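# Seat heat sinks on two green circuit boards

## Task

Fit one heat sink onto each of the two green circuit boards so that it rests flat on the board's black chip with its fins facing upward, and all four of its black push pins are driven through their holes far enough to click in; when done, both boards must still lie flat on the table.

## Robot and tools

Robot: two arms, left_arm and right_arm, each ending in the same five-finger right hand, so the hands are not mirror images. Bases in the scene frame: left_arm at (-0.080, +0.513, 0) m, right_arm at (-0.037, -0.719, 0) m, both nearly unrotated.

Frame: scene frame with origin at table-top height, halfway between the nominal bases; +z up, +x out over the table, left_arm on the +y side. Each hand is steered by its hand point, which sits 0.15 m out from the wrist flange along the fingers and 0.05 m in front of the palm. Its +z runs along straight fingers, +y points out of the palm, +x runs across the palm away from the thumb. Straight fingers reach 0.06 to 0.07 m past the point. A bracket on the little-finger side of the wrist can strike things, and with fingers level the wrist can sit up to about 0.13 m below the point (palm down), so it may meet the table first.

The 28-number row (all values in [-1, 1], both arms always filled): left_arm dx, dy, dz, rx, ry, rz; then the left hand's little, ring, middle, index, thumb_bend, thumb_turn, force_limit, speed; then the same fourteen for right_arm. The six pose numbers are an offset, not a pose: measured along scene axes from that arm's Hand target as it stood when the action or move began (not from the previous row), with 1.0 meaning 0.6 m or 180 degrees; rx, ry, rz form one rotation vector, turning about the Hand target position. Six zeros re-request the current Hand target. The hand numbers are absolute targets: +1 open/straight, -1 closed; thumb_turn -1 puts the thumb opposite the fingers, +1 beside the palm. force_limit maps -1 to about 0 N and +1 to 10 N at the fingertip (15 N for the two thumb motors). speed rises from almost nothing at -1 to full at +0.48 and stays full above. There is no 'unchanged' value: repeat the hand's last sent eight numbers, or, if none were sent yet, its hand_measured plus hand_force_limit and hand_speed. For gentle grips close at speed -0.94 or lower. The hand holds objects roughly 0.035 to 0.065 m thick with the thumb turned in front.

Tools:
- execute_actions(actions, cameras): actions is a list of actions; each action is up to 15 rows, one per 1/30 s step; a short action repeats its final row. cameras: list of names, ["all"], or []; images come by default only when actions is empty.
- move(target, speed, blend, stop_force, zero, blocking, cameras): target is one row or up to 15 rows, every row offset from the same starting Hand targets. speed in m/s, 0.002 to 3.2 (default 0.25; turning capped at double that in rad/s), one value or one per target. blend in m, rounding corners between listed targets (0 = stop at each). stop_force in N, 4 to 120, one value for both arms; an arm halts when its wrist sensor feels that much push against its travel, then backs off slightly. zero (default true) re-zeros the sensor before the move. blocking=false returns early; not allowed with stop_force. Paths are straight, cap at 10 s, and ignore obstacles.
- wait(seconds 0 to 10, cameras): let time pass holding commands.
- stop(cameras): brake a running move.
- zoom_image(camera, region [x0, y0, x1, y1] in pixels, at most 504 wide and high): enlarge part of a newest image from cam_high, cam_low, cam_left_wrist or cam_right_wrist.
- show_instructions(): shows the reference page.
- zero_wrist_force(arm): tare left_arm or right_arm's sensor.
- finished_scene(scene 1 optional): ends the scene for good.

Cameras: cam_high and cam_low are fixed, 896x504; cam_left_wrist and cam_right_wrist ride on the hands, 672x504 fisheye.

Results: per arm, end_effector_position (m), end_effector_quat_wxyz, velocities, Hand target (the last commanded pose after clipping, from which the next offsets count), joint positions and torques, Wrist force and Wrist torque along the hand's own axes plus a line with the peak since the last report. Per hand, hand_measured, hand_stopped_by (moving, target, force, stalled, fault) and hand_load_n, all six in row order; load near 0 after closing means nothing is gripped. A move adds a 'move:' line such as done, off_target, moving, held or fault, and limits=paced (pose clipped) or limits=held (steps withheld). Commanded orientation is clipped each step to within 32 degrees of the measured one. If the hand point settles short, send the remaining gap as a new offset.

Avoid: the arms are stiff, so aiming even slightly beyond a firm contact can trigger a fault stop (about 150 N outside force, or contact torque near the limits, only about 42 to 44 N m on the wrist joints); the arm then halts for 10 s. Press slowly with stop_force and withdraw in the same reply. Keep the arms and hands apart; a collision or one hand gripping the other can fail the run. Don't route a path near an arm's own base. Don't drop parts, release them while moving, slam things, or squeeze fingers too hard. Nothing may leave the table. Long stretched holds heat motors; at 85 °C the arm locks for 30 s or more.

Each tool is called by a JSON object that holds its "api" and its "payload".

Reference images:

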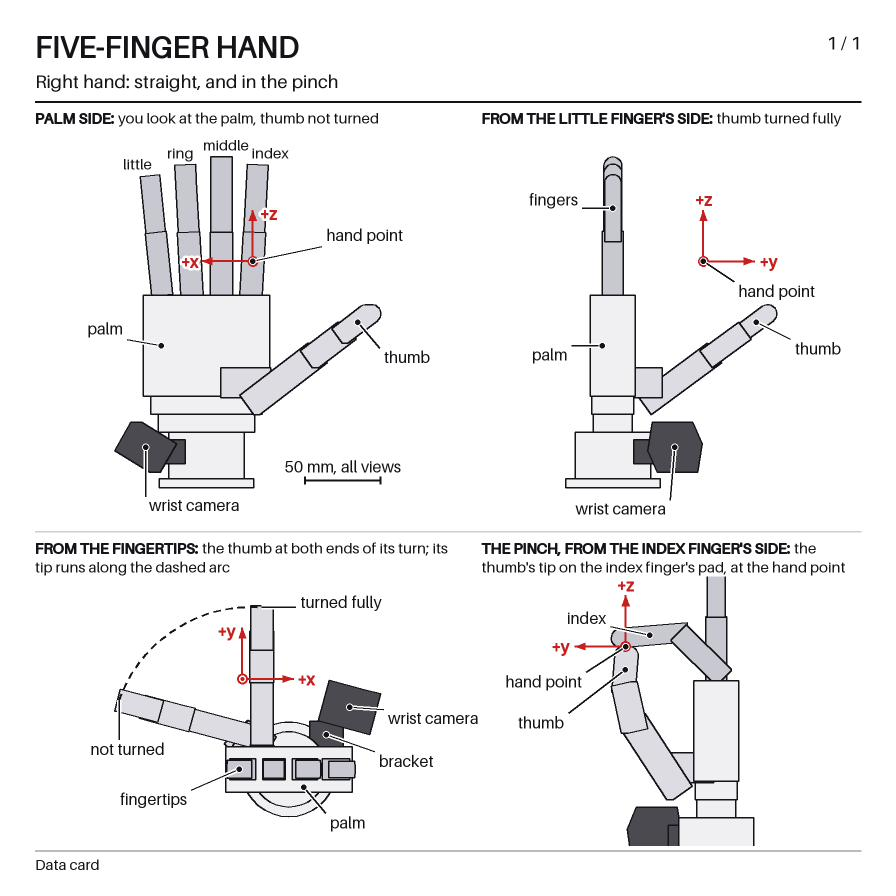

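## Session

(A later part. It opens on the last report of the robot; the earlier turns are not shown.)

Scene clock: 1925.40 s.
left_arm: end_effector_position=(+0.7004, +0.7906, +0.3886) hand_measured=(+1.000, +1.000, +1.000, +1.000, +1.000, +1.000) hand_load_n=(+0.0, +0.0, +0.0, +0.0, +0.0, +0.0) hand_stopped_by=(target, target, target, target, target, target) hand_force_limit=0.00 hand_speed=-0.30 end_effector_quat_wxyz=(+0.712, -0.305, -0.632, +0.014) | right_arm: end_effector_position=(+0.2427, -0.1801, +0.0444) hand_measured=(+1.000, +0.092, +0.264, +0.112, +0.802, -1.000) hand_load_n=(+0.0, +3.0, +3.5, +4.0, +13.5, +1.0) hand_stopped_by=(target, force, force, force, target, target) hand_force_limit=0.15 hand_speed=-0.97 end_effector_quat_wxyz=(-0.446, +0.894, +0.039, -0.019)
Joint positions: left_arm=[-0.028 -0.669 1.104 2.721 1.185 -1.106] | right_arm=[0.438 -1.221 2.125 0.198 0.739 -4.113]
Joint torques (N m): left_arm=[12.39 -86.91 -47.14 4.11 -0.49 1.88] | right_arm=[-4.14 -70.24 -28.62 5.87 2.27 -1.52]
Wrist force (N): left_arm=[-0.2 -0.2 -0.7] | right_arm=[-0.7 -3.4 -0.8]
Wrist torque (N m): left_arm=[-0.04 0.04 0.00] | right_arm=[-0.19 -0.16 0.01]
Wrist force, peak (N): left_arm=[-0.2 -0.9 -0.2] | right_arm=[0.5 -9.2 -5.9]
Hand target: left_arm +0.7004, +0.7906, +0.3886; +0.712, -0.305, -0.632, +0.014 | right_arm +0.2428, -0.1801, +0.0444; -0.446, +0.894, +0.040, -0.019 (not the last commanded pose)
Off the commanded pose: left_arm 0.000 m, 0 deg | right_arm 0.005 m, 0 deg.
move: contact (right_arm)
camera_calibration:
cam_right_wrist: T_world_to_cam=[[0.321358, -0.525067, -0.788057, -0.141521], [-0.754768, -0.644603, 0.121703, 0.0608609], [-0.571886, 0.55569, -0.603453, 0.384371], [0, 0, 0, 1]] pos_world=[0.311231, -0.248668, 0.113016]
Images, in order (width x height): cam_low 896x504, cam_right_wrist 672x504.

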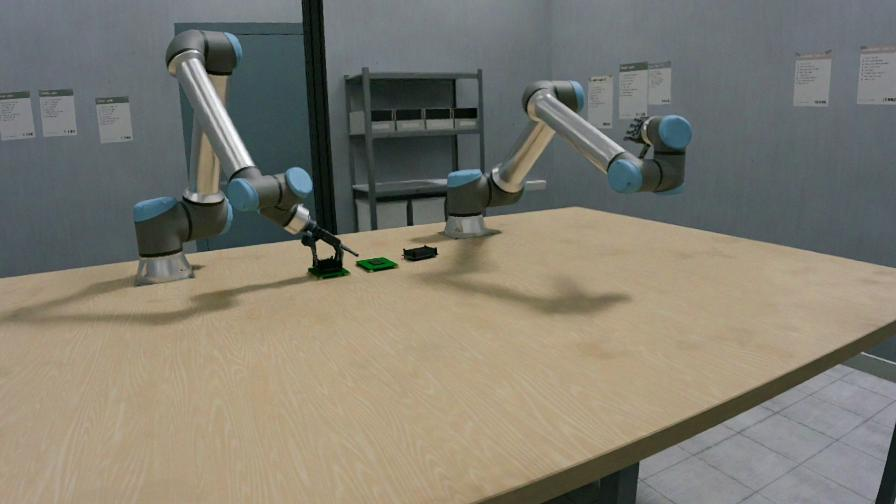

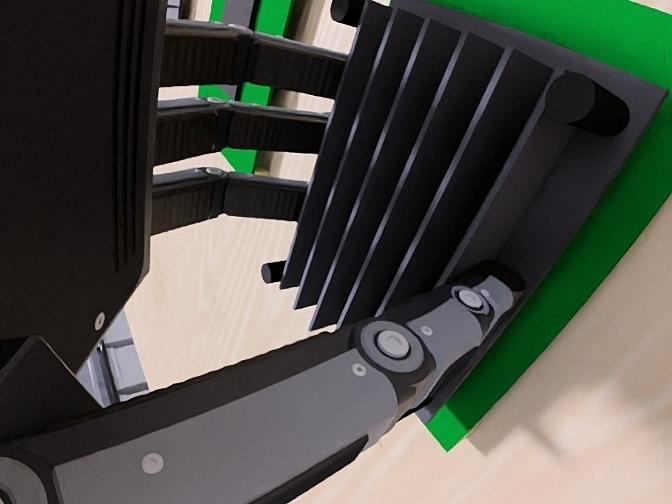

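{"api": "move", "payload": {"target": [-0.134, -0.7677, -0.0477, -0.379, 0.0346, -0.199, 1, 1, 1, 1, 1, 1, 0, -0.3, 0, 0, 0.005, 0, 0, 0, 1, -0.3, -0.3, -0.3, 0.8, -1, 0.15, -0.97], "speed": 0.25}}

{"api": "move", "payload": {"target": [-0.2113, -0.7827, -0.3573, -0.379, 0.0346, -0.199, 1, 1, 1, 1, 1, 1, 0, -0.3, 0, 0, 0, 0, 0, 0, 1, -0.3, -0.3, -0.3, 0.8, -1, 0.15, -0.97], "speed": 0.2, "cameras": ["all"]}}

Scene clock: 2059.40 s.
left_arm: end_effector_position=(+0.6200, +0.3302, +0.3600) hand_measured=(+1.000, +1.000, +1.000, +1.000, +1.000, +1.000) hand_load_n=(+0.0, +0.0, +0.0, +0.0, -0.5, +0.0) hand_stopped_by=(target, target, target, target, target, target) hand_force_limit=0.00 hand_speed=-0.30 end_effector_quat_wxyz=(-0.424, +0.813, +0.362, -0.169) | right_arm: end_effector_position=(+0.2428, -0.1801, +0.0474) hand_measured=(+1.000, +0.092, +0.264, +0.112, +0.802, -1.000) hand_load_n=(+0.0, +3.5, +4.0, +4.5, +13.0, +1.0) hand_stopped_by=(target, force, force, force, target, target) hand_force_limit=0.15 hand_speed=-0.97 end_effector_quat_wxyz=(-0.446, +0.894, +0.040, -0.019)
Joint positions: left_arm=[-0.507 -0.847 1.149 2.201 1.369 0.108] | right_arm=[0.438 -1.225 2.123 0.204 0.739 -4.113]
Joint torques (N m): left_arm=[-15.96 -75.7 -47.34 0.37 3.29 3.1] | right_arm=[5.35 -72 -31.97 6.28 -3.21 0.56]
Wrist force (N): left_arm=[2.5 0.6 2.6] | right_arm=[-0.2 -0.5 3.1]
Wrist torque (N m): left_arm=[-0.20 -0.17 0.07] | right_arm=[-0.26 -0.20 0.03]
Wrist force, peak (N): left_arm=[2.5 0.6 2.6] | right_arm=[-1.4 -4.3 -0.7]
Hand target: left_arm +0.6200, +0.3300, +0.3600; -0.424, +0.813, +0.362, -0.169 | right_arm +0.2428, -0.1801, +0.0474; -0.446, +0.894, +0.040, -0.019
Off the commanded pose: left_arm 0.000 m, 0 deg | right_arm 0.000 m, 0 deg.
move: done

Scene clock: 2063.40 s.
left_arm: end_effector_position=(+0.4932, -0.1394, +0.1457) hand_measured=(+1.000, +1.000, +1.000, +1.000, +1.000, +1.000) hand_load_n=(+0.0, +0.0, +0.0, +0.0, +0.0, +0.0) hand_stopped_by=(target, target, target, target, target, target) hand_force_limit=0.00 hand_speed=-0.30 end_effector_quat_wxyz=(+0.050, +0.965, -0.067, -0.250) | right_arm: end_effector_position=(+0.2428, -0.1801, +0.0474) hand_measured=(+1.000, +0.092, +0.264, +0.112, +0.802, -1.000) hand_load_n=(-0.5, +3.5, +4.0, +4.5, +13.0, +1.0) hand_stopped_by=(target, force, force, force, target, target) hand_force_limit=0.15 hand_speed=-0.97 end_effector_quat_wxyz=(-0.446, +0.894, +0.040, -0.019)
Joint positions: left_arm=[-0.839 -0.604 0.978 1.501 1.993 0.921] | right_arm=[0.438 -1.225 2.123 0.204 0.739 -4.113]
Joint torques (N m): left_arm=[-19.95 -87.72 -45.54 0.16 4.67 3.08] | right_arm=[6.38 -72.02 -31.1 6.13 -3.67 -0.21]
Wrist force (N): left_arm=[3.3 -2.5 3.3] | right_arm=[-0.5 -0.3 3.1]
Wrist torque (N m): left_arm=[-0.42 -0.26 -0.14] | right_arm=[-0.25 -0.16 0.01]
Wrist force, peak (N): left_arm=[4.2 -2.2 3.6] | right_arm=[-0.3 -0.5 3.6]
Hand target: left_arm +0.4932, -0.1396, +0.1456; +0.050, +0.965, -0.067, -0.250 | right_arm +0.2428, -0.1801, +0.0474; -0.446, +0.894, +0.040, -0.019
Off the commanded pose: left_arm 0.000 m, 0 deg | right_arm 0.000 m, 0 deg.
move: done
camera_calibration:
cam_left_wrist: T_world_to_cam=[[0.18719, -0.982323, 0.00124275, -0.237227], [-0.514543, -0.0969728, 0.851963, 0.118105], [-0.836783, -0.160119, -0.5236, 0.573444], [0, 0, 0, 1]] pos_world=[0.585025, -0.129762, 0.199929]
cam_right_wrist: T_world_to_cam=[[0.321423, -0.525127, -0.78799, -0.139179], [-0.754818, -0.644556, 0.121649, 0.060669], [-0.571784, 0.555688, -0.603551, 0.386163], [0, 0, 0, 1]] pos_world=[0.311331, -0.248568, 0.116017]

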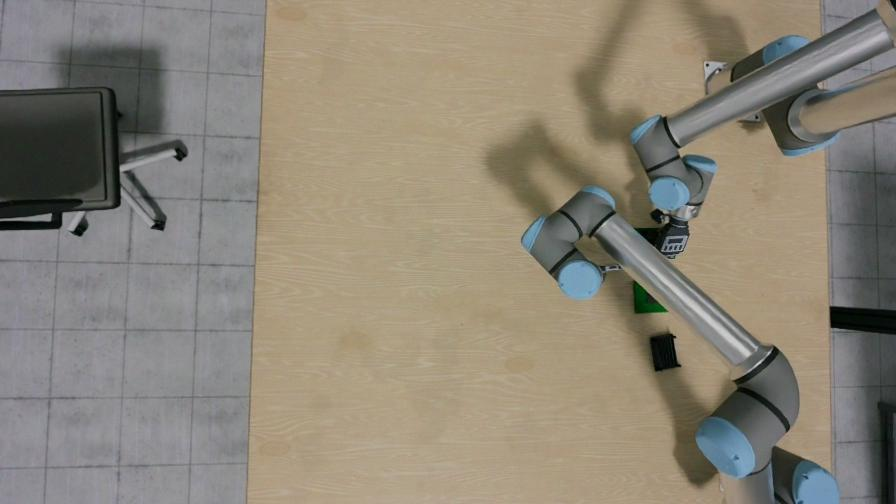

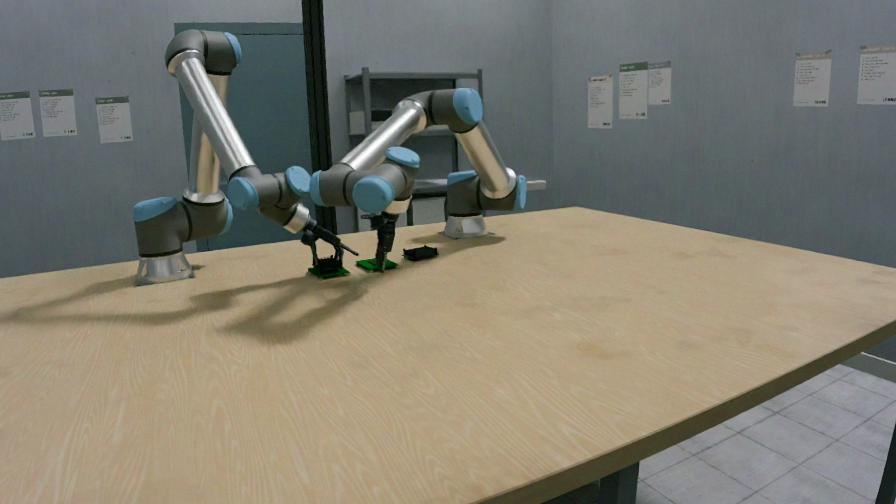

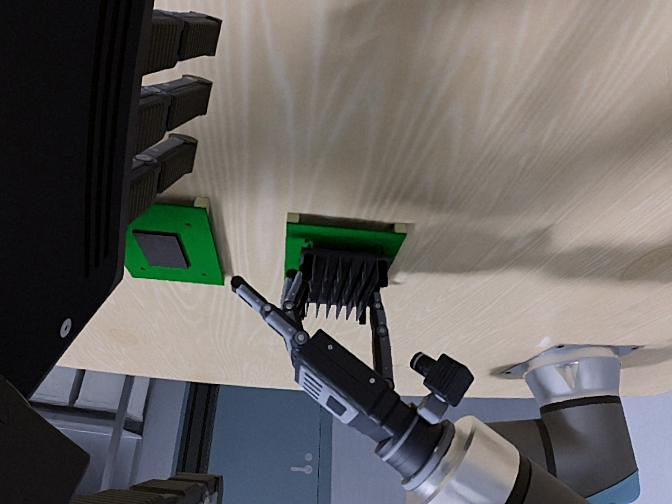

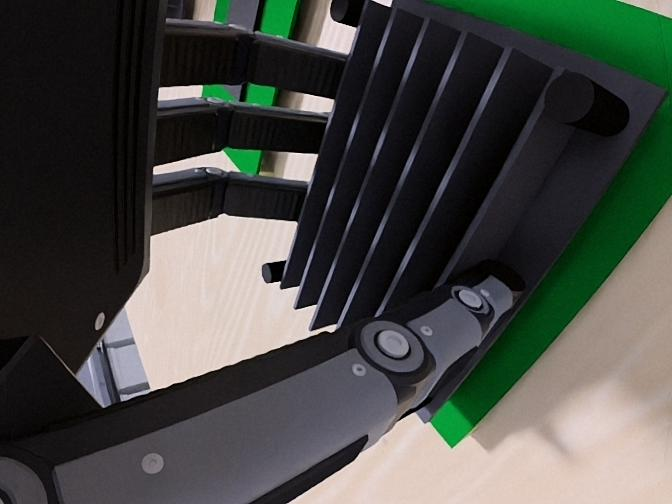

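Excellent view. Zoom in.

{"api": "zoom_image", "payload": {"camera": "cam_left_wrist", "region": [270, 200, 430, 320]}}

{"api": "zoom_image", "payload": {"camera": "cam_left_wrist", "region": [280, 210, 340, 270]}}

{"api": "zoom_image", "payload": {"camera": "cam_left_wrist", "region": [350, 210, 410, 270]}}

Scaled by 3.150 from the camera's 672x504 image, which has a finer 960x720 frame.

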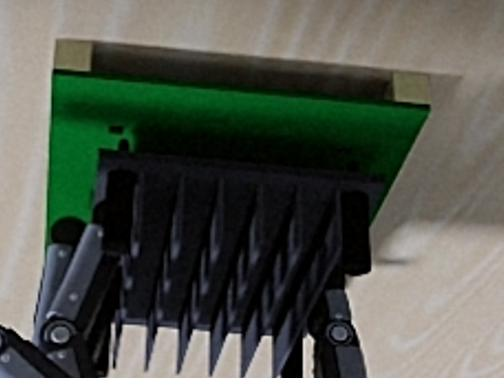

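Scaled by 8.400 from the camera's 672x504 image, which has a finer 960x720 frame.

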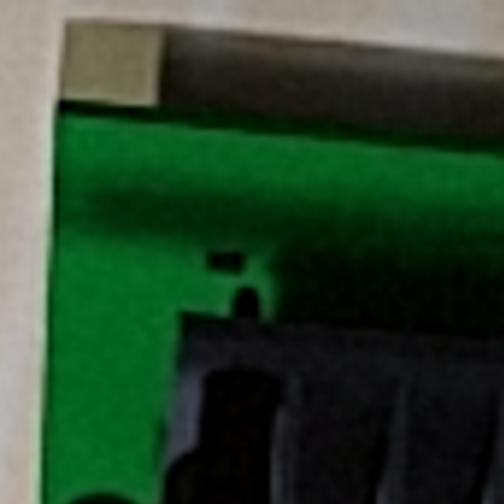

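Scaled by 8.400 from the camera's 672x504 image, which has a finer 960x720 frame.

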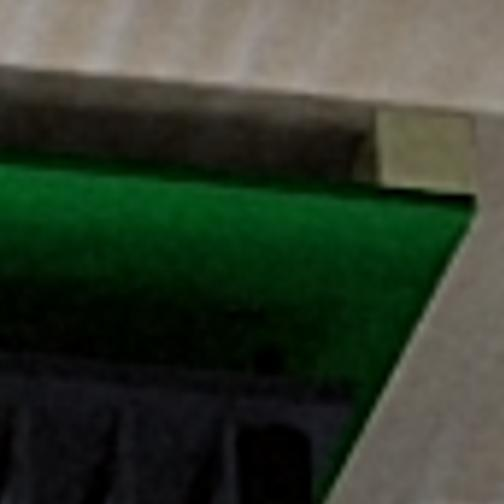

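{"api": "move", "payload": {"target": [0, 0, 0, 0, 0, 0, 1, 1, 1, 1, 1, 1, 0, -0.3, 0, 0.0035, -0.0028, 0, 0, 0, 1, -0.3, -0.3, -0.3, 0.8, -1, 0.15, -0.97], "speed": 0.02, "cameras": ["cam_left_wrist"]}}

{"api": "zoom_image", "payload": {"camera": "cam_left_wrist", "region": [290, 225, 330, 265]}}

{"api": "zoom_image", "payload": {"camera": "cam_left_wrist", "region": [360, 230, 400, 270]}}

Scene clock: 2106.30 s.
left_arm: end_effector_position=(+0.4932, -0.1396, +0.1456) hand_measured=(+1.000, +1.000, +1.000, +1.000, +1.000, +1.000) hand_load_n=(+0.0, -0.5, +0.0, +0.0, -0.5, +0.0) hand_stopped_by=(target, target, target, target, target, target) hand_force_limit=0.00 hand_speed=-0.30 end_effector_quat_wxyz=(+0.050, +0.965, -0.067, -0.250) | right_arm: end_effector_position=(+0.2428, -0.1781, +0.0458) hand_measured=(+1.000, +0.092, +0.264, +0.112, +0.802, -1.000) hand_load_n=(+0.0, +4.0, +4.0, +4.5, +13.0, +1.0) hand_stopped_by=(target, force, force, force, target, target) hand_force_limit=0.15 hand_speed=-0.97 end_effector_quat_wxyz=(-0.446, +0.894, +0.040, -0.019)
Joint positions: left_arm=[-0.839 -0.604 0.978 1.501 1.993 0.921] | right_arm=[0.442 -1.222 2.121 0.199 0.741 -4.108]
Joint torques (N m): left_arm=[-14.42 -89.04 -45.92 0.77 4.14 3.28] | right_arm=[6.24 -37.04 -31.34 0.2 1.39 1.28]
Wrist force (N): left_arm=[3.7 -2.2 3.4] | right_arm=[-0.6 -0.4 3.3]
Wrist torque (N m): left_arm=[-0.38 -0.33 -0.10] | right_arm=[-0.26 -0.14 0.00]
Wrist force, peak (N): left_arm=[4.1 -3.1 3.4] | right_arm=[0.1 -0.6 3.7]
Hand target: left_arm +0.4932, -0.1396, +0.1456; +0.050, +0.965, -0.067, -0.250 | right_arm +0.2428, -0.1780, +0.0457; -0.446, +0.894, +0.040, -0.019
Off the commanded pose: left_arm 0.000 m, 0 deg | right_arm 0.000 m, 0 deg.
move: done
camera_calibration:
cam_left_wrist: T_world_to_cam=[[0.186873, -0.982383, 0.00173574, -0.237443], [-0.514465, -0.096358, 0.852081, 0.11817], [-0.836902, -0.160124, -0.523408, 0.573374], [0, 0, 0, 1]] pos_world=[0.585024, -0.130062, 0.19983]
Images, in order (width x height): cam_left_wrist 672x504.

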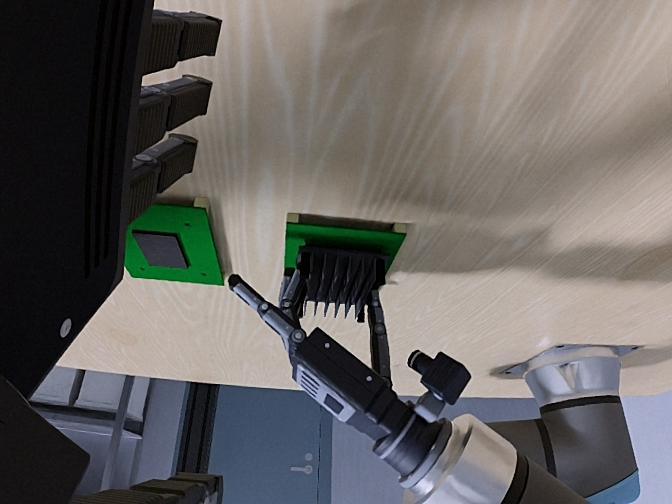

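Scaled by 12.600 from the camera's 672x504 image, which has a finer 960x720 frame.

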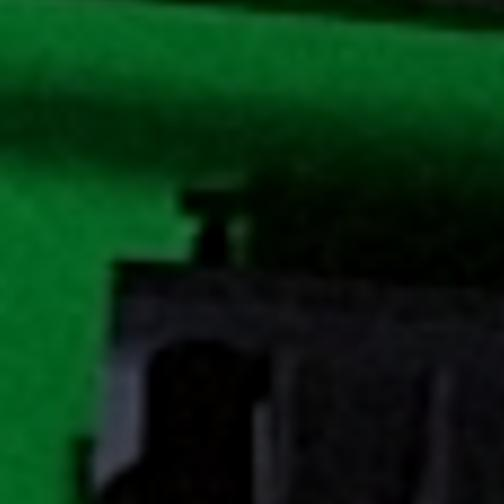

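Scaled by 12.600 from the camera's 672x504 image, which has a finer 960x720 frame.

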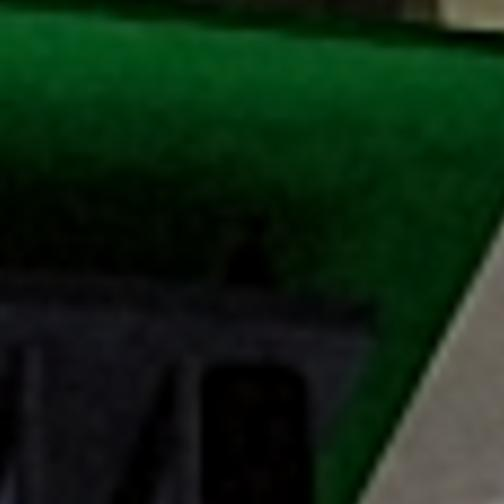

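{"api": "move", "payload": {"target": [0, 0, 0, 0, 0, 0, 1, 1, 1, 1, 1, 1, 0, -0.3, 0.0018, 0, 0, 0, 0, 0, 1, -0.3, -0.3, -0.3, 0.8, -1, 0.15, -0.97], "speed": 0.02, "cameras": ["cam_left_wrist"]}}

{"api": "zoom_image", "payload": {"camera": "cam_left_wrist", "region": [290, 225, 330, 265]}}

{"api": "zoom_image", "payload": {"camera": "cam_left_wrist", "region": [365, 235, 395, 265]}}

{"api": "move", "payload": {"target": [0, 0, 0, 0, 0, 0, 1, 1, 1, 1, 1, 1, 0, -0.3, 0, 0, -0.0125, 0, 0, 0, 1, -0.3, -0.3, -0.3, 0.8, -1, 0.15, -0.97], "speed": 0.006, "stop_force": 5, "cameras": ["cam_left_wrist"]}}

{"api": "zoom_image", "payload": {"camera": "cam_left_wrist", "region": [290, 225, 330, 265]}}

Scene clock: 2178.23 s.
left_arm: end_effector_position=(+0.4932, -0.1396, +0.1456) hand_measured=(+1.000, +1.000, +1.000, +1.000, +1.000, +1.000) hand_load_n=(+0.0, +0.0, +0.0, +0.0, +0.0, +0.0) hand_stopped_by=(target, target, target, target, target, target) hand_force_limit=0.00 hand_speed=-0.30 end_effector_quat_wxyz=(+0.050, +0.965, -0.067, -0.250) | right_arm: end_effector_position=(+0.2438, -0.1780, +0.0457) hand_measured=(+1.000, +0.092, +0.264, +0.112, +0.802, -1.000) hand_load_n=(+0.0, +4.0, +4.0, +5.0, +13.0, +1.0) hand_stopped_by=(target, force, force, force, target, target) hand_force_limit=0.15 hand_speed=-0.97 end_effector_quat_wxyz=(-0.446, +0.894, +0.040, -0.019)
Joint positions: left_arm=[-0.839 -0.604 0.978 1.501 1.993 0.921] | right_arm=[0.441 -1.221 2.12 0.2 0.74 -4.109]
Joint torques (N m): left_arm=[-15.44 -87.97 -44.8 2.45 4.33 2.98] | right_arm=[-9.71 -38.22 -32.04 6.09 -4.68 -1.79]
Wrist force (N): left_arm=[4.0 -2.6 3.0] | right_arm=[-0.3 -0.6 3.0]
Wrist torque (N m): left_arm=[-0.43 -0.36 -0.09] | right_arm=[-0.28 -0.17 0.01]
Wrist force, peak (N): left_arm=[4.1 -2.4 3.9] | right_arm=[-0.2 -0.7 3.6]
Hand target: left_arm +0.4932, -0.1396, +0.1456; +0.050, +0.965, -0.067, -0.250 | right_arm +0.2439, -0.1780, +0.0457; -0.446, +0.894, +0.040, -0.019
Off the commanded pose: left_arm 0.000 m, 0 deg | right_arm 0.000 m, 0 deg.
move: done
camera_calibration:
cam_left_wrist: T_world_to_cam=[[0.186873, -0.982383, 0.00173574, -0.237443], [-0.514465, -0.096358, 0.852081, 0.11817], [-0.836902, -0.160124, -0.523408, 0.573374], [0, 0, 0, 1]] pos_world=[0.585024, -0.130062, 0.19983]
Images, in order (width x height): cam_left_wrist 672x504.

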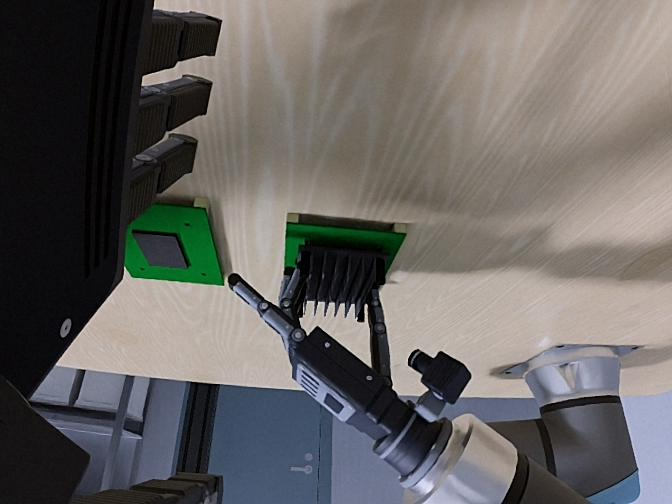

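Scaled by 12.600 from the camera's 672x504 image, which has a finer 960x720 frame.

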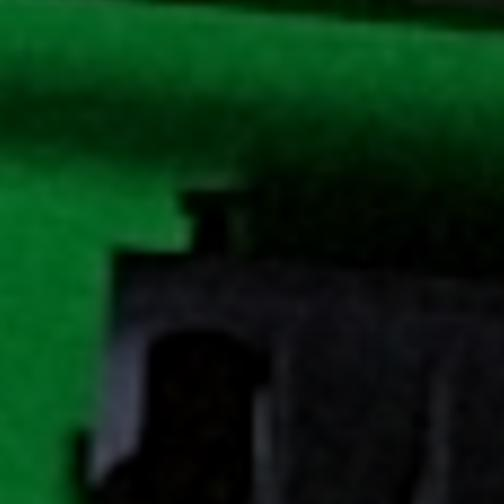

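Scaled by 16.800 from the camera's 672x504 image, which has a finer 960x720 frame.

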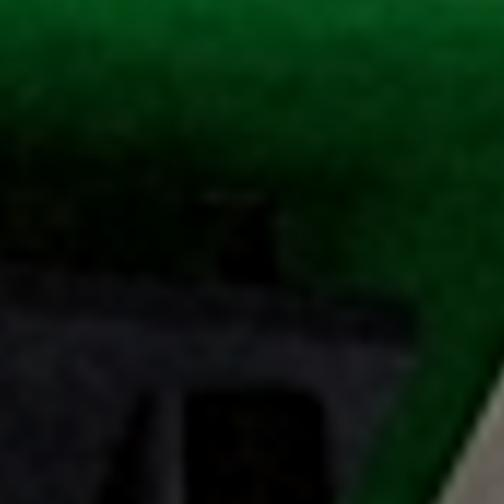

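Scene clock: 2180.03 s.
left_arm: end_effector_position=(+0.4932, -0.1396, +0.1456) hand_measured=(+1.000, +1.000, +1.000, +1.000, +1.000, +1.000) hand_load_n=(+0.0, +0.0, +0.0, +0.0, +0.0, +0.0) hand_stopped_by=(target, target, target, target, target, target) hand_force_limit=0.00 hand_speed=-0.30 end_effector_quat_wxyz=(+0.050, +0.965, -0.067, -0.250) | right_arm: end_effector_position=(+0.2438, -0.1780, +0.0423) hand_measured=(+1.000, +0.092, +0.264, +0.112, +0.802, -1.000) hand_load_n=(+0.0, +3.0, +3.5, +5.0, +13.0, +2.0) hand_stopped_by=(target, force, force, force, target, target) hand_force_limit=0.15 hand_speed=-0.97 end_effector_quat_wxyz=(-0.446, +0.894, +0.040, -0.019)
Joint positions: left_arm=[-0.839 -0.604 0.978 1.501 1.993 0.921] | right_arm=[0.441 -1.216 2.121 0.193 0.74 -4.109]
Joint torques (N m): left_arm=[-12.92 -87.03 -43.79 3.04 4.41 3.05] | right_arm=[-9.96 -72.37 -30.2 5.87 2.09 -1.62]
Wrist force (N): left_arm=[3.5 -2.6 3.3] | right_arm=[-1.3 -3.6 0.5]
Wrist torque (N m): left_arm=[-0.44 -0.29 -0.12] | right_arm=[-0.13 -0.14 0.05]
Wrist force, peak (N): left_arm=[4.2 -2.7 3.4] | right_arm=[-1.0 -9.4 -3.6]
Hand target: left_arm +0.4932, -0.1396, +0.1456; +0.050, +0.965, -0.067, -0.250 | right_arm +0.2439, -0.1780, +0.0423; -0.446, +0.894, +0.040, -0.019 (not the last commanded pose)
Off the commanded pose: left_arm 0.000 m, 0 deg | right_arm 0.004 m, 0 deg.
move: contact (right_arm)
camera_calibration:
cam_left_wrist: T_world_to_cam=[[0.186873, -0.982383, 0.00173574, -0.237443], [-0.514465, -0.096358, 0.852081, 0.11817], [-0.836902, -0.160124, -0.523408, 0.573374], [0, 0, 0, 1]] pos_world=[0.585024, -0.130062, 0.19983]
Images, in order (width x height): cam_left_wrist 672x504.

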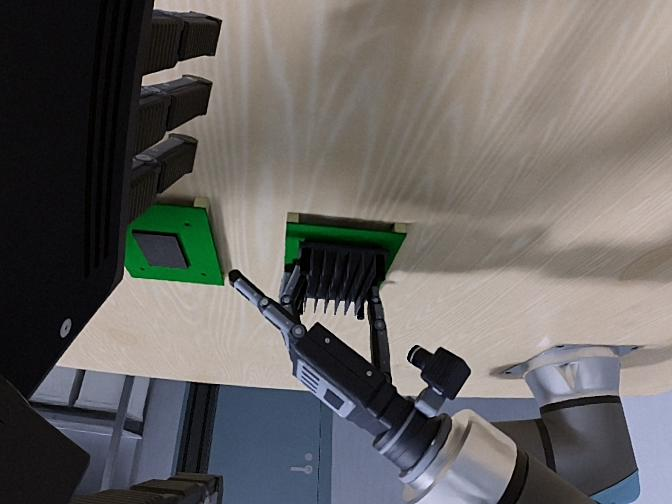

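Scaled by 12.600 from the camera's 672x504 image, which has a finer 960x720 frame.

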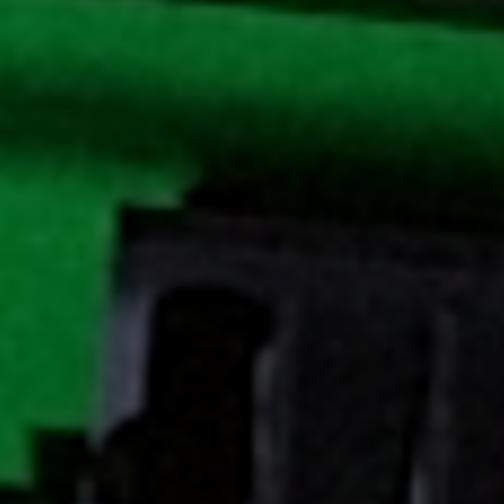

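{"api": "zoom_image", "payload": {"camera": "cam_left_wrist", "region": [280, 215, 410, 315]}}

{"api": "move", "payload": {"target": [0, 0, 0, 0, 0, 0, 1, 1, 1, 1, 1, 1, 0, -0.3, -0.0006, 0, -0.0012, 0, 0, 0, 1, -0.3, -0.3, -0.3, 0.8, -1, 0.15, -0.97], "speed": 0.01}}

Scaled by 3.877 from the camera's 672x504 image, which has a finer 960x720 frame.

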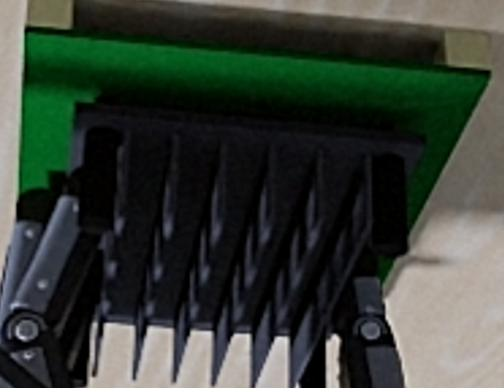

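Scene clock: 2198.80 s.
left_arm: end_effector_position=(+0.4932, -0.1396, +0.1456) hand_measured=(+1.000, +1.000, +1.000, +1.000, +1.000, +1.000) hand_load_n=(+0.0, +0.0, +0.0, +0.0, +0.0, +0.0) hand_stopped_by=(target, target, target, target, target, target) hand_force_limit=0.00 hand_speed=-0.30 end_effector_quat_wxyz=(+0.050, +0.965, -0.067, -0.250) | right_arm: end_effector_position=(+0.2436, -0.1780, +0.0417) hand_measured=(+1.000, +0.092, +0.264, +0.112, +0.802, -1.000) hand_load_n=(+0.0, +3.0, +3.5, +4.0, +13.5, +1.0) hand_stopped_by=(target, force, force, force, target, target) hand_force_limit=0.15 hand_speed=-0.97 end_effector_quat_wxyz=(-0.446, +0.894, +0.040, -0.019)
Joint positions: left_arm=[-0.839 -0.604 0.978 1.501 1.993 0.921] | right_arm=[0.441 -1.215 2.122 0.191 0.74 -4.109]
Joint torques (N m): left_arm=[-13.53 -91.52 -46.04 4.79 4.03 2.92] | right_arm=[9.48 -31.04 -9.41 -0.89 2.02 1.21]
Wrist force (N): left_arm=[3.6 -2.2 3.2] | right_arm=[-0.1 -10.2 -4.1]
Wrist torque (N m): left_arm=[-0.39 -0.31 -0.11] | right_arm=[0.05 -0.14 -0.08]
Wrist force, peak (N): left_arm=[3.9 -3.1 3.4] | right_arm=[-0.1 -10.7 -4.4]
Hand target: left_arm +0.4932, -0.1396, +0.1456; +0.050, +0.965, -0.067, -0.250 | right_arm +0.2435, -0.1780, +0.0416; -0.446, +0.894, +0.040, -0.019
Off the commanded pose: left_arm 0.000 m, 0 deg | right_arm 0.000 m, 0 deg.
move: done

{"api": "move", "payload": {"target": [0, 0, 0, 0, 0, 0, 1, 1, 1, 1, 1, 1, 0, -0.3, 0, 0, 0, 0, 0, 0, 1, 0.15, 0.28, 0.17, 0.83, -1, 0.15, -0.95], "speed": 0.05, "cameras": ["cam_left_wrist"]}}

{"api": "zoom_image", "payload": {"camera": "cam_left_wrist", "region": [280, 215, 410, 315]}}

Scene clock: 2237.20 s.
left_arm: end_effector_position=(+0.4932, -0.1396, +0.1456) hand_measured=(+1.000, +1.000, +1.000, +1.000, +1.000, +1.000) hand_load_n=(+0.0, +0.0, +0.0, +0.0, +0.0, +0.0) hand_stopped_by=(target, target, target, target, target, target) hand_force_limit=0.00 hand_speed=-0.30 end_effector_quat_wxyz=(+0.050, +0.965, -0.067, -0.250) | right_arm: end_effector_position=(+0.2435, -0.1780, +0.0416) hand_measured=(+1.000, +0.148, +0.280, +0.168, +0.830, -1.000) hand_load_n=(+0.0, -4.5, +3.0, -7.5, -0.5, +0.0) hand_stopped_by=(target, target, target, target, target, target) hand_force_limit=0.15 hand_speed=-0.95 end_effector_quat_wxyz=(-0.446, +0.894, +0.040, -0.019)
Joint positions: left_arm=[-0.839 -0.604 0.978 1.501 1.993 0.921] | right_arm=[0.441 -1.215 2.122 0.191 0.74 -4.109]
Joint torques (N m): left_arm=[-12.93 -89.32 -45.59 4.83 4.18 3.29] | right_arm=[6.74 -31.74 -13.96 -0.81 2.48 1.3]
Wrist force (N): left_arm=[4.1 -2.8 2.9] | right_arm=[0.4 -11.5 -10.0]
Wrist torque (N m): left_arm=[-0.44 -0.37 -0.10] | right_arm=[-0.01 0.01 -0.13]
Wrist force, peak (N): left_arm=[3.8 -2.8 3.7] | right_arm=[0.1 -11.9 -10.8]
Hand target: left_arm +0.4932, -0.1396, +0.1456; +0.050, +0.965, -0.067, -0.250 | right_arm +0.2435, -0.1780, +0.0416; -0.446, +0.894, +0.040, -0.019
Off the commanded pose: left_arm 0.000 m, 0 deg | right_arm 0.000 m, 0 deg.
move: done
camera_calibration:
cam_left_wrist: T_world_to_cam=[[0.186873, -0.982383, 0.00173574, -0.237443], [-0.514465, -0.096358, 0.852081, 0.11817], [-0.836902, -0.160124, -0.523408, 0.573374], [0, 0, 0, 1]] pos_world=[0.585024, -0.130062, 0.19983]
Images, in order (width x height): cam_left_wrist 672x504.

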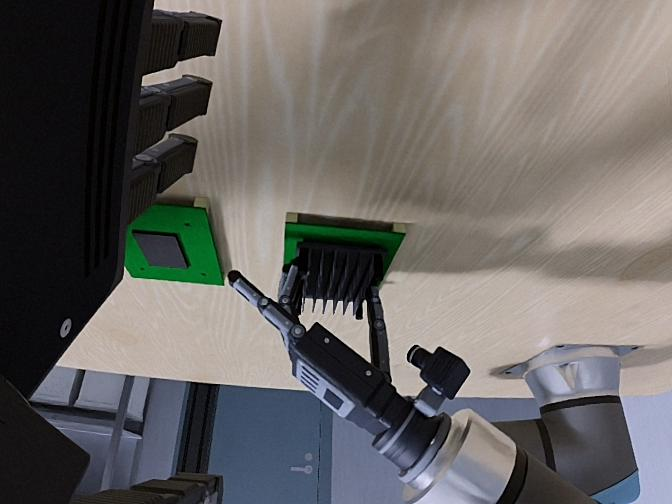

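Scaled by 3.877 from the camera's 672x504 image, which has a finer 960x720 frame.

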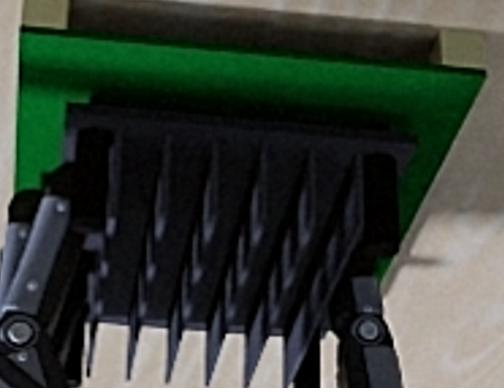

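{"api": "move", "payload": {"target": [0, 0, 0, 0, 0, 0, 1, 1, 1, 1, 1, 1, 0, -0.3, 0, 0, 0.0017, 0, 0, 0, 1, 0.2, 0.32, 0.22, 0.87, -1, 0.15, -0.95], "speed": 0.05}}

{"api": "move", "payload": {"target": [0, 0, 0, 0, 0, 0, 1, 1, 1, 1, 1, 1, 0, -0.3, 0, 0, 0, 0, 0, 0, 1, 0.35, 0.4, 0.35, 0.95, -1, 0.15, -0.9], "speed": 0.05, "cameras": ["cam_left_wrist"]}}

{"api": "zoom_image", "payload": {"camera": "cam_left_wrist", "region": [280, 215, 410, 315]}}

Scene clock: 2275.63 s.
left_arm: end_effector_position=(+0.4932, -0.1396, +0.1456) hand_measured=(+1.000, +1.000, +1.000, +1.000, +1.000, +1.000) hand_load_n=(+0.0, +0.0, +0.0, +0.0, +0.0, +0.0) hand_stopped_by=(target, target, target, target, target, target) hand_force_limit=0.00 hand_speed=-0.30 end_effector_quat_wxyz=(+0.050, +0.965, -0.067, -0.250) | right_arm: end_effector_position=(+0.2435, -0.1780, +0.0426) hand_measured=(+1.000, +0.200, +0.320, +0.220, +0.870, -1.000) hand_load_n=(+0.0, +0.0, +1.0, -1.5, +0.0, +0.0) hand_stopped_by=(target, target, target, target, target, target) hand_force_limit=0.15 hand_speed=-0.95 end_effector_quat_wxyz=(-0.446, +0.894, +0.040, -0.019)
Joint positions: left_arm=[-0.839 -0.604 0.978 1.501 1.993 0.921] | right_arm=[0.441 -1.216 2.121 0.193 0.74 -4.109]
Joint torques (N m): left_arm=[-12.64 -89.78 -45.07 4.46 4.14 2.98] | right_arm=[6.28 -70.69 -30.61 5.66 2 1.33]
Wrist force (N): left_arm=[4.2 -2.4 3.3] | right_arm=[-0.4 -3.0 0.9]
Wrist torque (N m): left_arm=[-0.41 -0.39 -0.08] | right_arm=[-0.23 -0.14 -0.02]
Wrist force, peak (N): left_arm=[4.0 -2.7 3.8] | right_arm=[-0.2 -11.4 -12.2]
Hand target: left_arm +0.4932, -0.1396, +0.1456; +0.050, +0.965, -0.067, -0.250 | right_arm +0.2435, -0.1780, +0.0426; -0.446, +0.894, +0.040, -0.019
Off the commanded pose: left_arm 0.000 m, 0 deg | right_arm 0.000 m, 0 deg.
move: done

Scene clock: 2276.43 s.
left_arm: end_effector_position=(+0.4932, -0.1396, +0.1456) hand_measured=(+1.000, +1.000, +1.000, +1.000, +1.000, +1.000) hand_load_n=(+0.0, +0.0, +0.0, +0.5, +0.0, +0.0) hand_stopped_by=(target, target, target, target, target, target) hand_force_limit=0.00 hand_speed=-0.30 end_effector_quat_wxyz=(+0.050, +0.965, -0.067, -0.250) | right_arm: end_effector_position=(+0.2435, -0.1780, +0.0426) hand_measured=(+1.000, +0.350, +0.400, +0.350, +0.950, -1.000) hand_load_n=(+0.0, +0.0, +0.0, +0.0, +0.5, +0.0) hand_stopped_by=(target, target, target, target, target, target) hand_force_limit=0.15 hand_speed=-0.90 end_effector_quat_wxyz=(-0.446, +0.894, +0.040, -0.019)
Joint positions: left_arm=[-0.839 -0.604 0.978 1.501 1.993 0.921] | right_arm=[0.441 -1.216 2.121 0.193 0.74 -4.109]
Joint torques (N m): left_arm=[-10.91 -90.28 -44.25 5.1 4.29 2.85] | right_arm=[7.09 -72.06 -30.92 6.09 -0.09 0.62]
Wrist force (N): left_arm=[3.7 -2.6 3.3] | right_arm=[-0.2 -2.5 1.7]
Wrist torque (N m): left_arm=[-0.44 -0.32 -0.11] | right_arm=[-0.30 -0.18 -0.01]
Wrist force, peak (N): left_arm=[4.1 -2.8 3.3] | right_arm=[-0.3 -3.6 0.7]
Hand target: left_arm +0.4932, -0.1396, +0.1456; +0.050, +0.965, -0.067, -0.250 | right_arm +0.2435, -0.1780, +0.0426; -0.446, +0.894, +0.040, -0.019
Off the commanded pose: left_arm 0.000 m, 0 deg | right_arm 0.000 m, 0 deg.
move: done
camera_calibration:
cam_left_wrist: T_world_to_cam=[[0.186873, -0.982383, 0.00173574, -0.237443], [-0.514465, -0.096358, 0.852081, 0.11817], [-0.836902, -0.160124, -0.523408, 0.573374], [0, 0, 0, 1]] pos_world=[0.585024, -0.130062, 0.19983]
Images, in order (width x height): cam_left_wrist 672x504.

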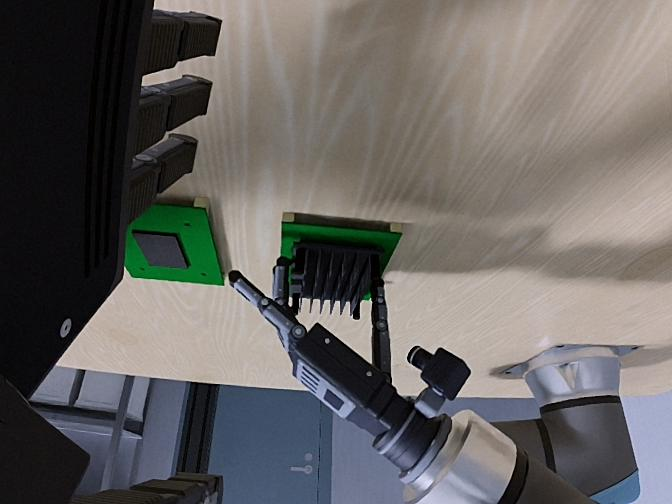

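Scaled by 3.877 from the camera's 672x504 image, which has a finer 960x720 frame.

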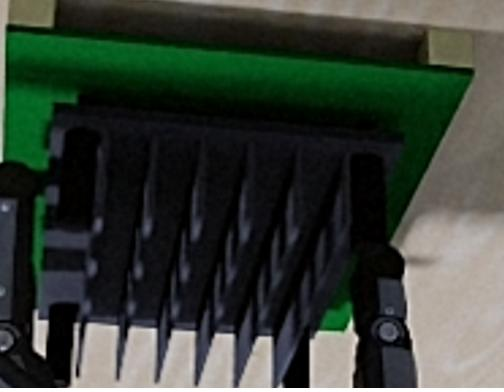

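{"api": "move", "payload": {"target": [0, 0, 0, 0, 0, 0, 1, 1, 1, 1, 1, 1, 0, -0.3, 0, 0, 0, 0, 0, 0, 1, 0.6, 0.6, 0.6, 1, -1, 0.15, -0.8], "speed": 0.05}}

{"api": "move", "payload": {"target": [0, 0, 0, 0, 0, 0, 1, 1, 1, 1, 1, 1, 0, -0.3, 0, 0, 0.12, 0, 0, 0, 1, 0.6, 0.6, 0.6, 1, -1, 0.15, -0.8], "speed": 0.08, "cameras": ["all"]}}

{"api": "zoom_image", "payload": {"camera": "cam_left_wrist", "region": [270, 200, 410, 320]}}

{"api": "zoom_image", "payload": {"camera": "cam_right_wrist", "region": [300, 0, 672, 372]}}

Scene clock: 2294.40 s.
left_arm: end_effector_position=(+0.4932, -0.1396, +0.1456) hand_measured=(+1.000, +1.000, +1.000, +1.000, +1.000, +1.000) hand_load_n=(+0.0, +0.0, +0.0, +0.0, +0.0, +0.0) hand_stopped_by=(target, target, target, target, target, target) hand_force_limit=0.00 hand_speed=-0.30 end_effector_quat_wxyz=(+0.050, +0.965, -0.067, -0.250) | right_arm: end_effector_position=(+0.2435, -0.1780, +0.0426) hand_measured=(+1.000, +0.600, +0.600, +0.600, +1.000, -1.000) hand_load_n=(+0.0, +0.0, +0.0, +0.0, +0.0, +0.0) hand_stopped_by=(target, target, target, target, target, target) hand_force_limit=0.15 hand_speed=-0.80 end_effector_quat_wxyz=(-0.446, +0.894, +0.040, -0.019)
Joint positions: left_arm=[-0.839 -0.604 0.978 1.501 1.993 0.921] | right_arm=[0.441 -1.216 2.121 0.193 0.74 -4.109]
Joint torques (N m): left_arm=[-10.18 -88.75 -45.09 4.83 4.08 3.04] | right_arm=[7.35 -71.9 -29.41 5.79 -3.33 -0.93]
Wrist force (N): left_arm=[3.7 -2.6 3.2] | right_arm=[-0.2 -2.5 1.8]
Wrist torque (N m): left_arm=[-0.43 -0.33 -0.11] | right_arm=[-0.31 -0.17 -0.02]
Wrist force, peak (N): left_arm=[3.9 -2.8 3.7] | right_arm=[0.1 -3.1 2.0]
Hand target: left_arm +0.4932, -0.1396, +0.1456; +0.050, +0.965, -0.067, -0.250 | right_arm +0.2435, -0.1780, +0.0426; -0.446, +0.894, +0.040, -0.019
Off the commanded pose: left_arm 0.000 m, 0 deg | right_arm 0.000 m, 0 deg.
move: done

Scene clock: 2295.83 s.
left_arm: end_effector_position=(+0.4932, -0.1396, +0.1456) hand_measured=(+1.000, +1.000, +1.000, +1.000, +1.000, +1.000) hand_load_n=(+0.0, +0.0, +0.0, +0.0, +0.0, +0.0) hand_stopped_by=(target, target, target, target, target, target) hand_force_limit=0.00 hand_speed=-0.30 end_effector_quat_wxyz=(+0.050, +0.965, -0.067, -0.250) | right_arm: end_effector_position=(+0.2435, -0.1780, +0.1144) hand_measured=(+1.000, +0.600, +0.600, +0.600, +1.000, -1.000) hand_load_n=(+0.0, +0.0, +0.0, +0.0, +0.0, +0.0) hand_stopped_by=(target, target, target, target, target, target) hand_force_limit=0.15 hand_speed=-0.80 end_effector_quat_wxyz=(-0.446, +0.894, +0.040, -0.019)
Joint positions: left_arm=[-0.839 -0.604 0.978 1.501 1.993 0.921] | right_arm=[0.441 -1.317 2.083 0.332 0.741 -4.109]
Joint torques (N m): left_arm=[-9.22 -88.05 -46.27 4.98 4.27 2.95] | right_arm=[-11.34 -69.4 -35.78 5.98 0.14 -1.74]
Wrist force (N): left_arm=[3.4 -2.6 3.1] | right_arm=[-0.4 -2.3 1.8]
Wrist torque (N m): left_arm=[-0.42 -0.28 -0.12] | right_arm=[-0.27 -0.14 -0.01]
Wrist force, peak (N): left_arm=[4.1 -2.9 3.5] | right_arm=[-0.1 -3.0 1.8]
Hand target: left_arm +0.4932, -0.1396, +0.1456; +0.050, +0.965, -0.067, -0.250 | right_arm +0.2435, -0.1780, +0.1146; -0.446, +0.894, +0.040, -0.019
Off the commanded pose: left_arm 0.000 m, 0 deg | right_arm 0.000 m, 0 deg.
move: done
camera_calibration:
cam_left_wrist: T_world_to_cam=[[0.186873, -0.982383, 0.00173574, -0.237443], [-0.514465, -0.096358, 0.852081, 0.11817], [-0.836902, -0.160124, -0.523408, 0.573374], [0, 0, 0, 1]] pos_world=[0.585024, -0.130062, 0.19983]
cam_right_wrist: T_world_to_cam=[[0.321448, -0.525106, -0.787994, -0.0854292], [-0.754806, -0.644574, 0.121623, 0.0543854], [-0.571785, 0.555688, -0.60355, 0.425894], [0, 0, 0, 1]] pos_world=[0.312032, -0.246468, 0.183117]

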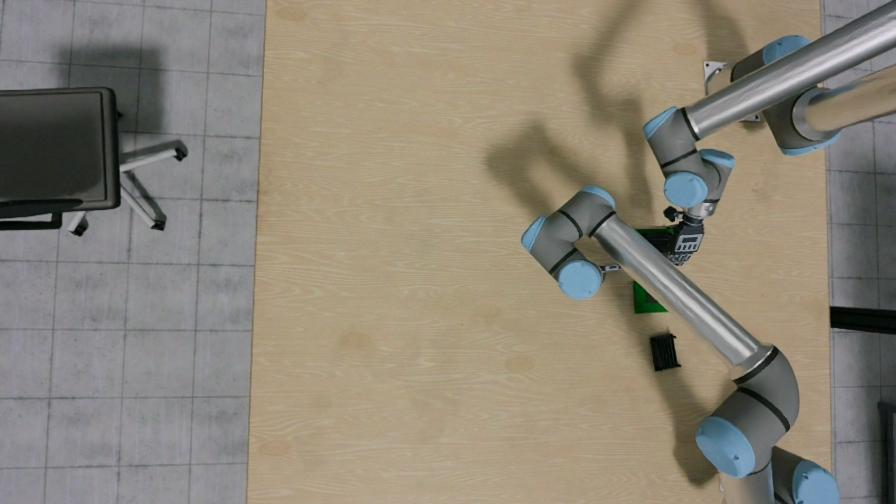

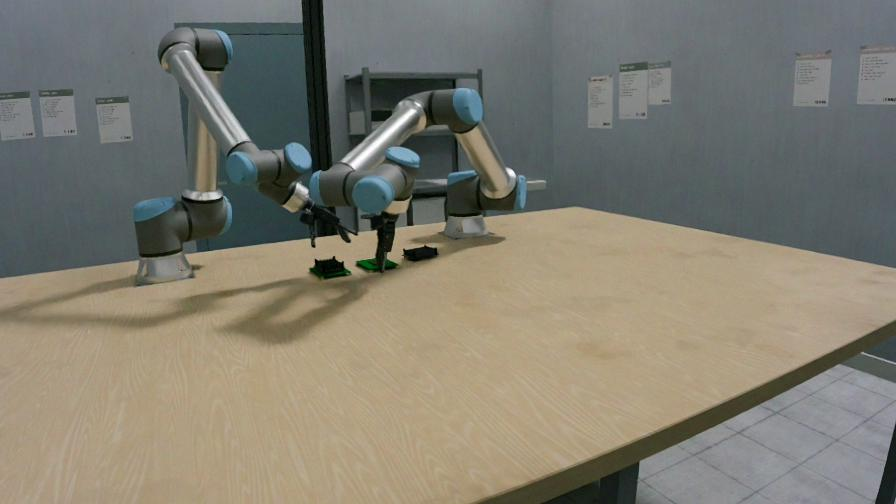

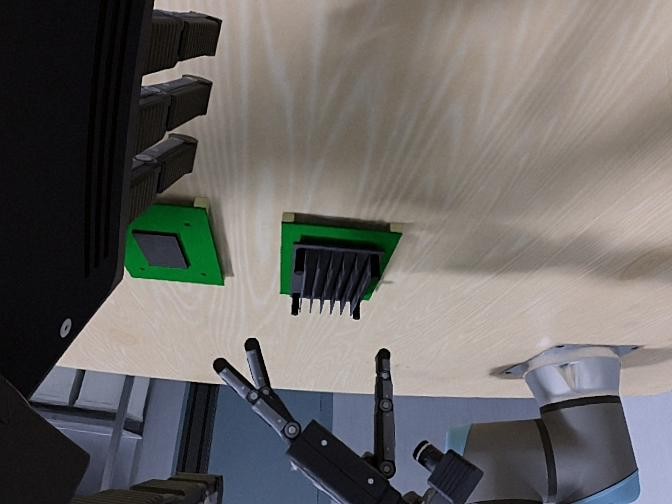

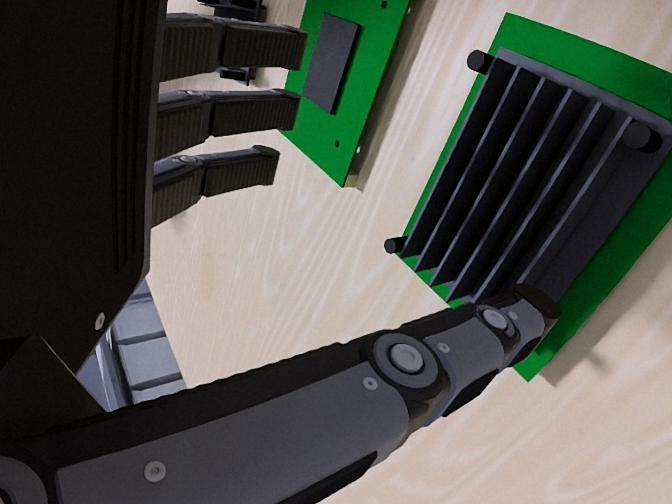

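Scaled by 3.600 from the camera's 672x504 image, which has a finer 960x720 frame.

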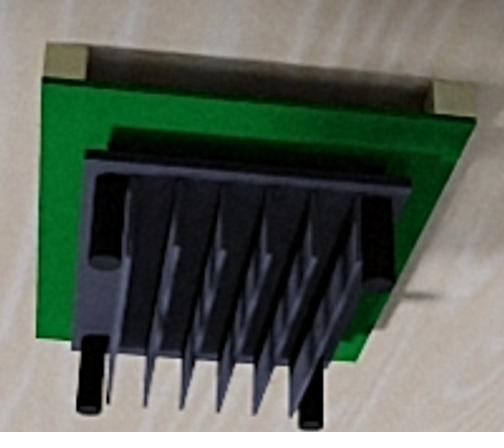

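Scaled by 1.355 from the camera's 672x504 image, which has a finer 960x720 frame.

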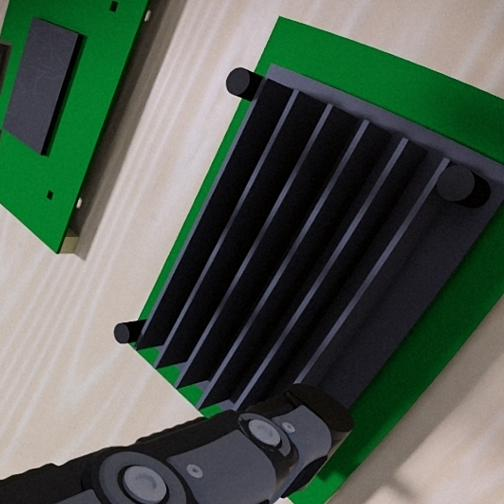

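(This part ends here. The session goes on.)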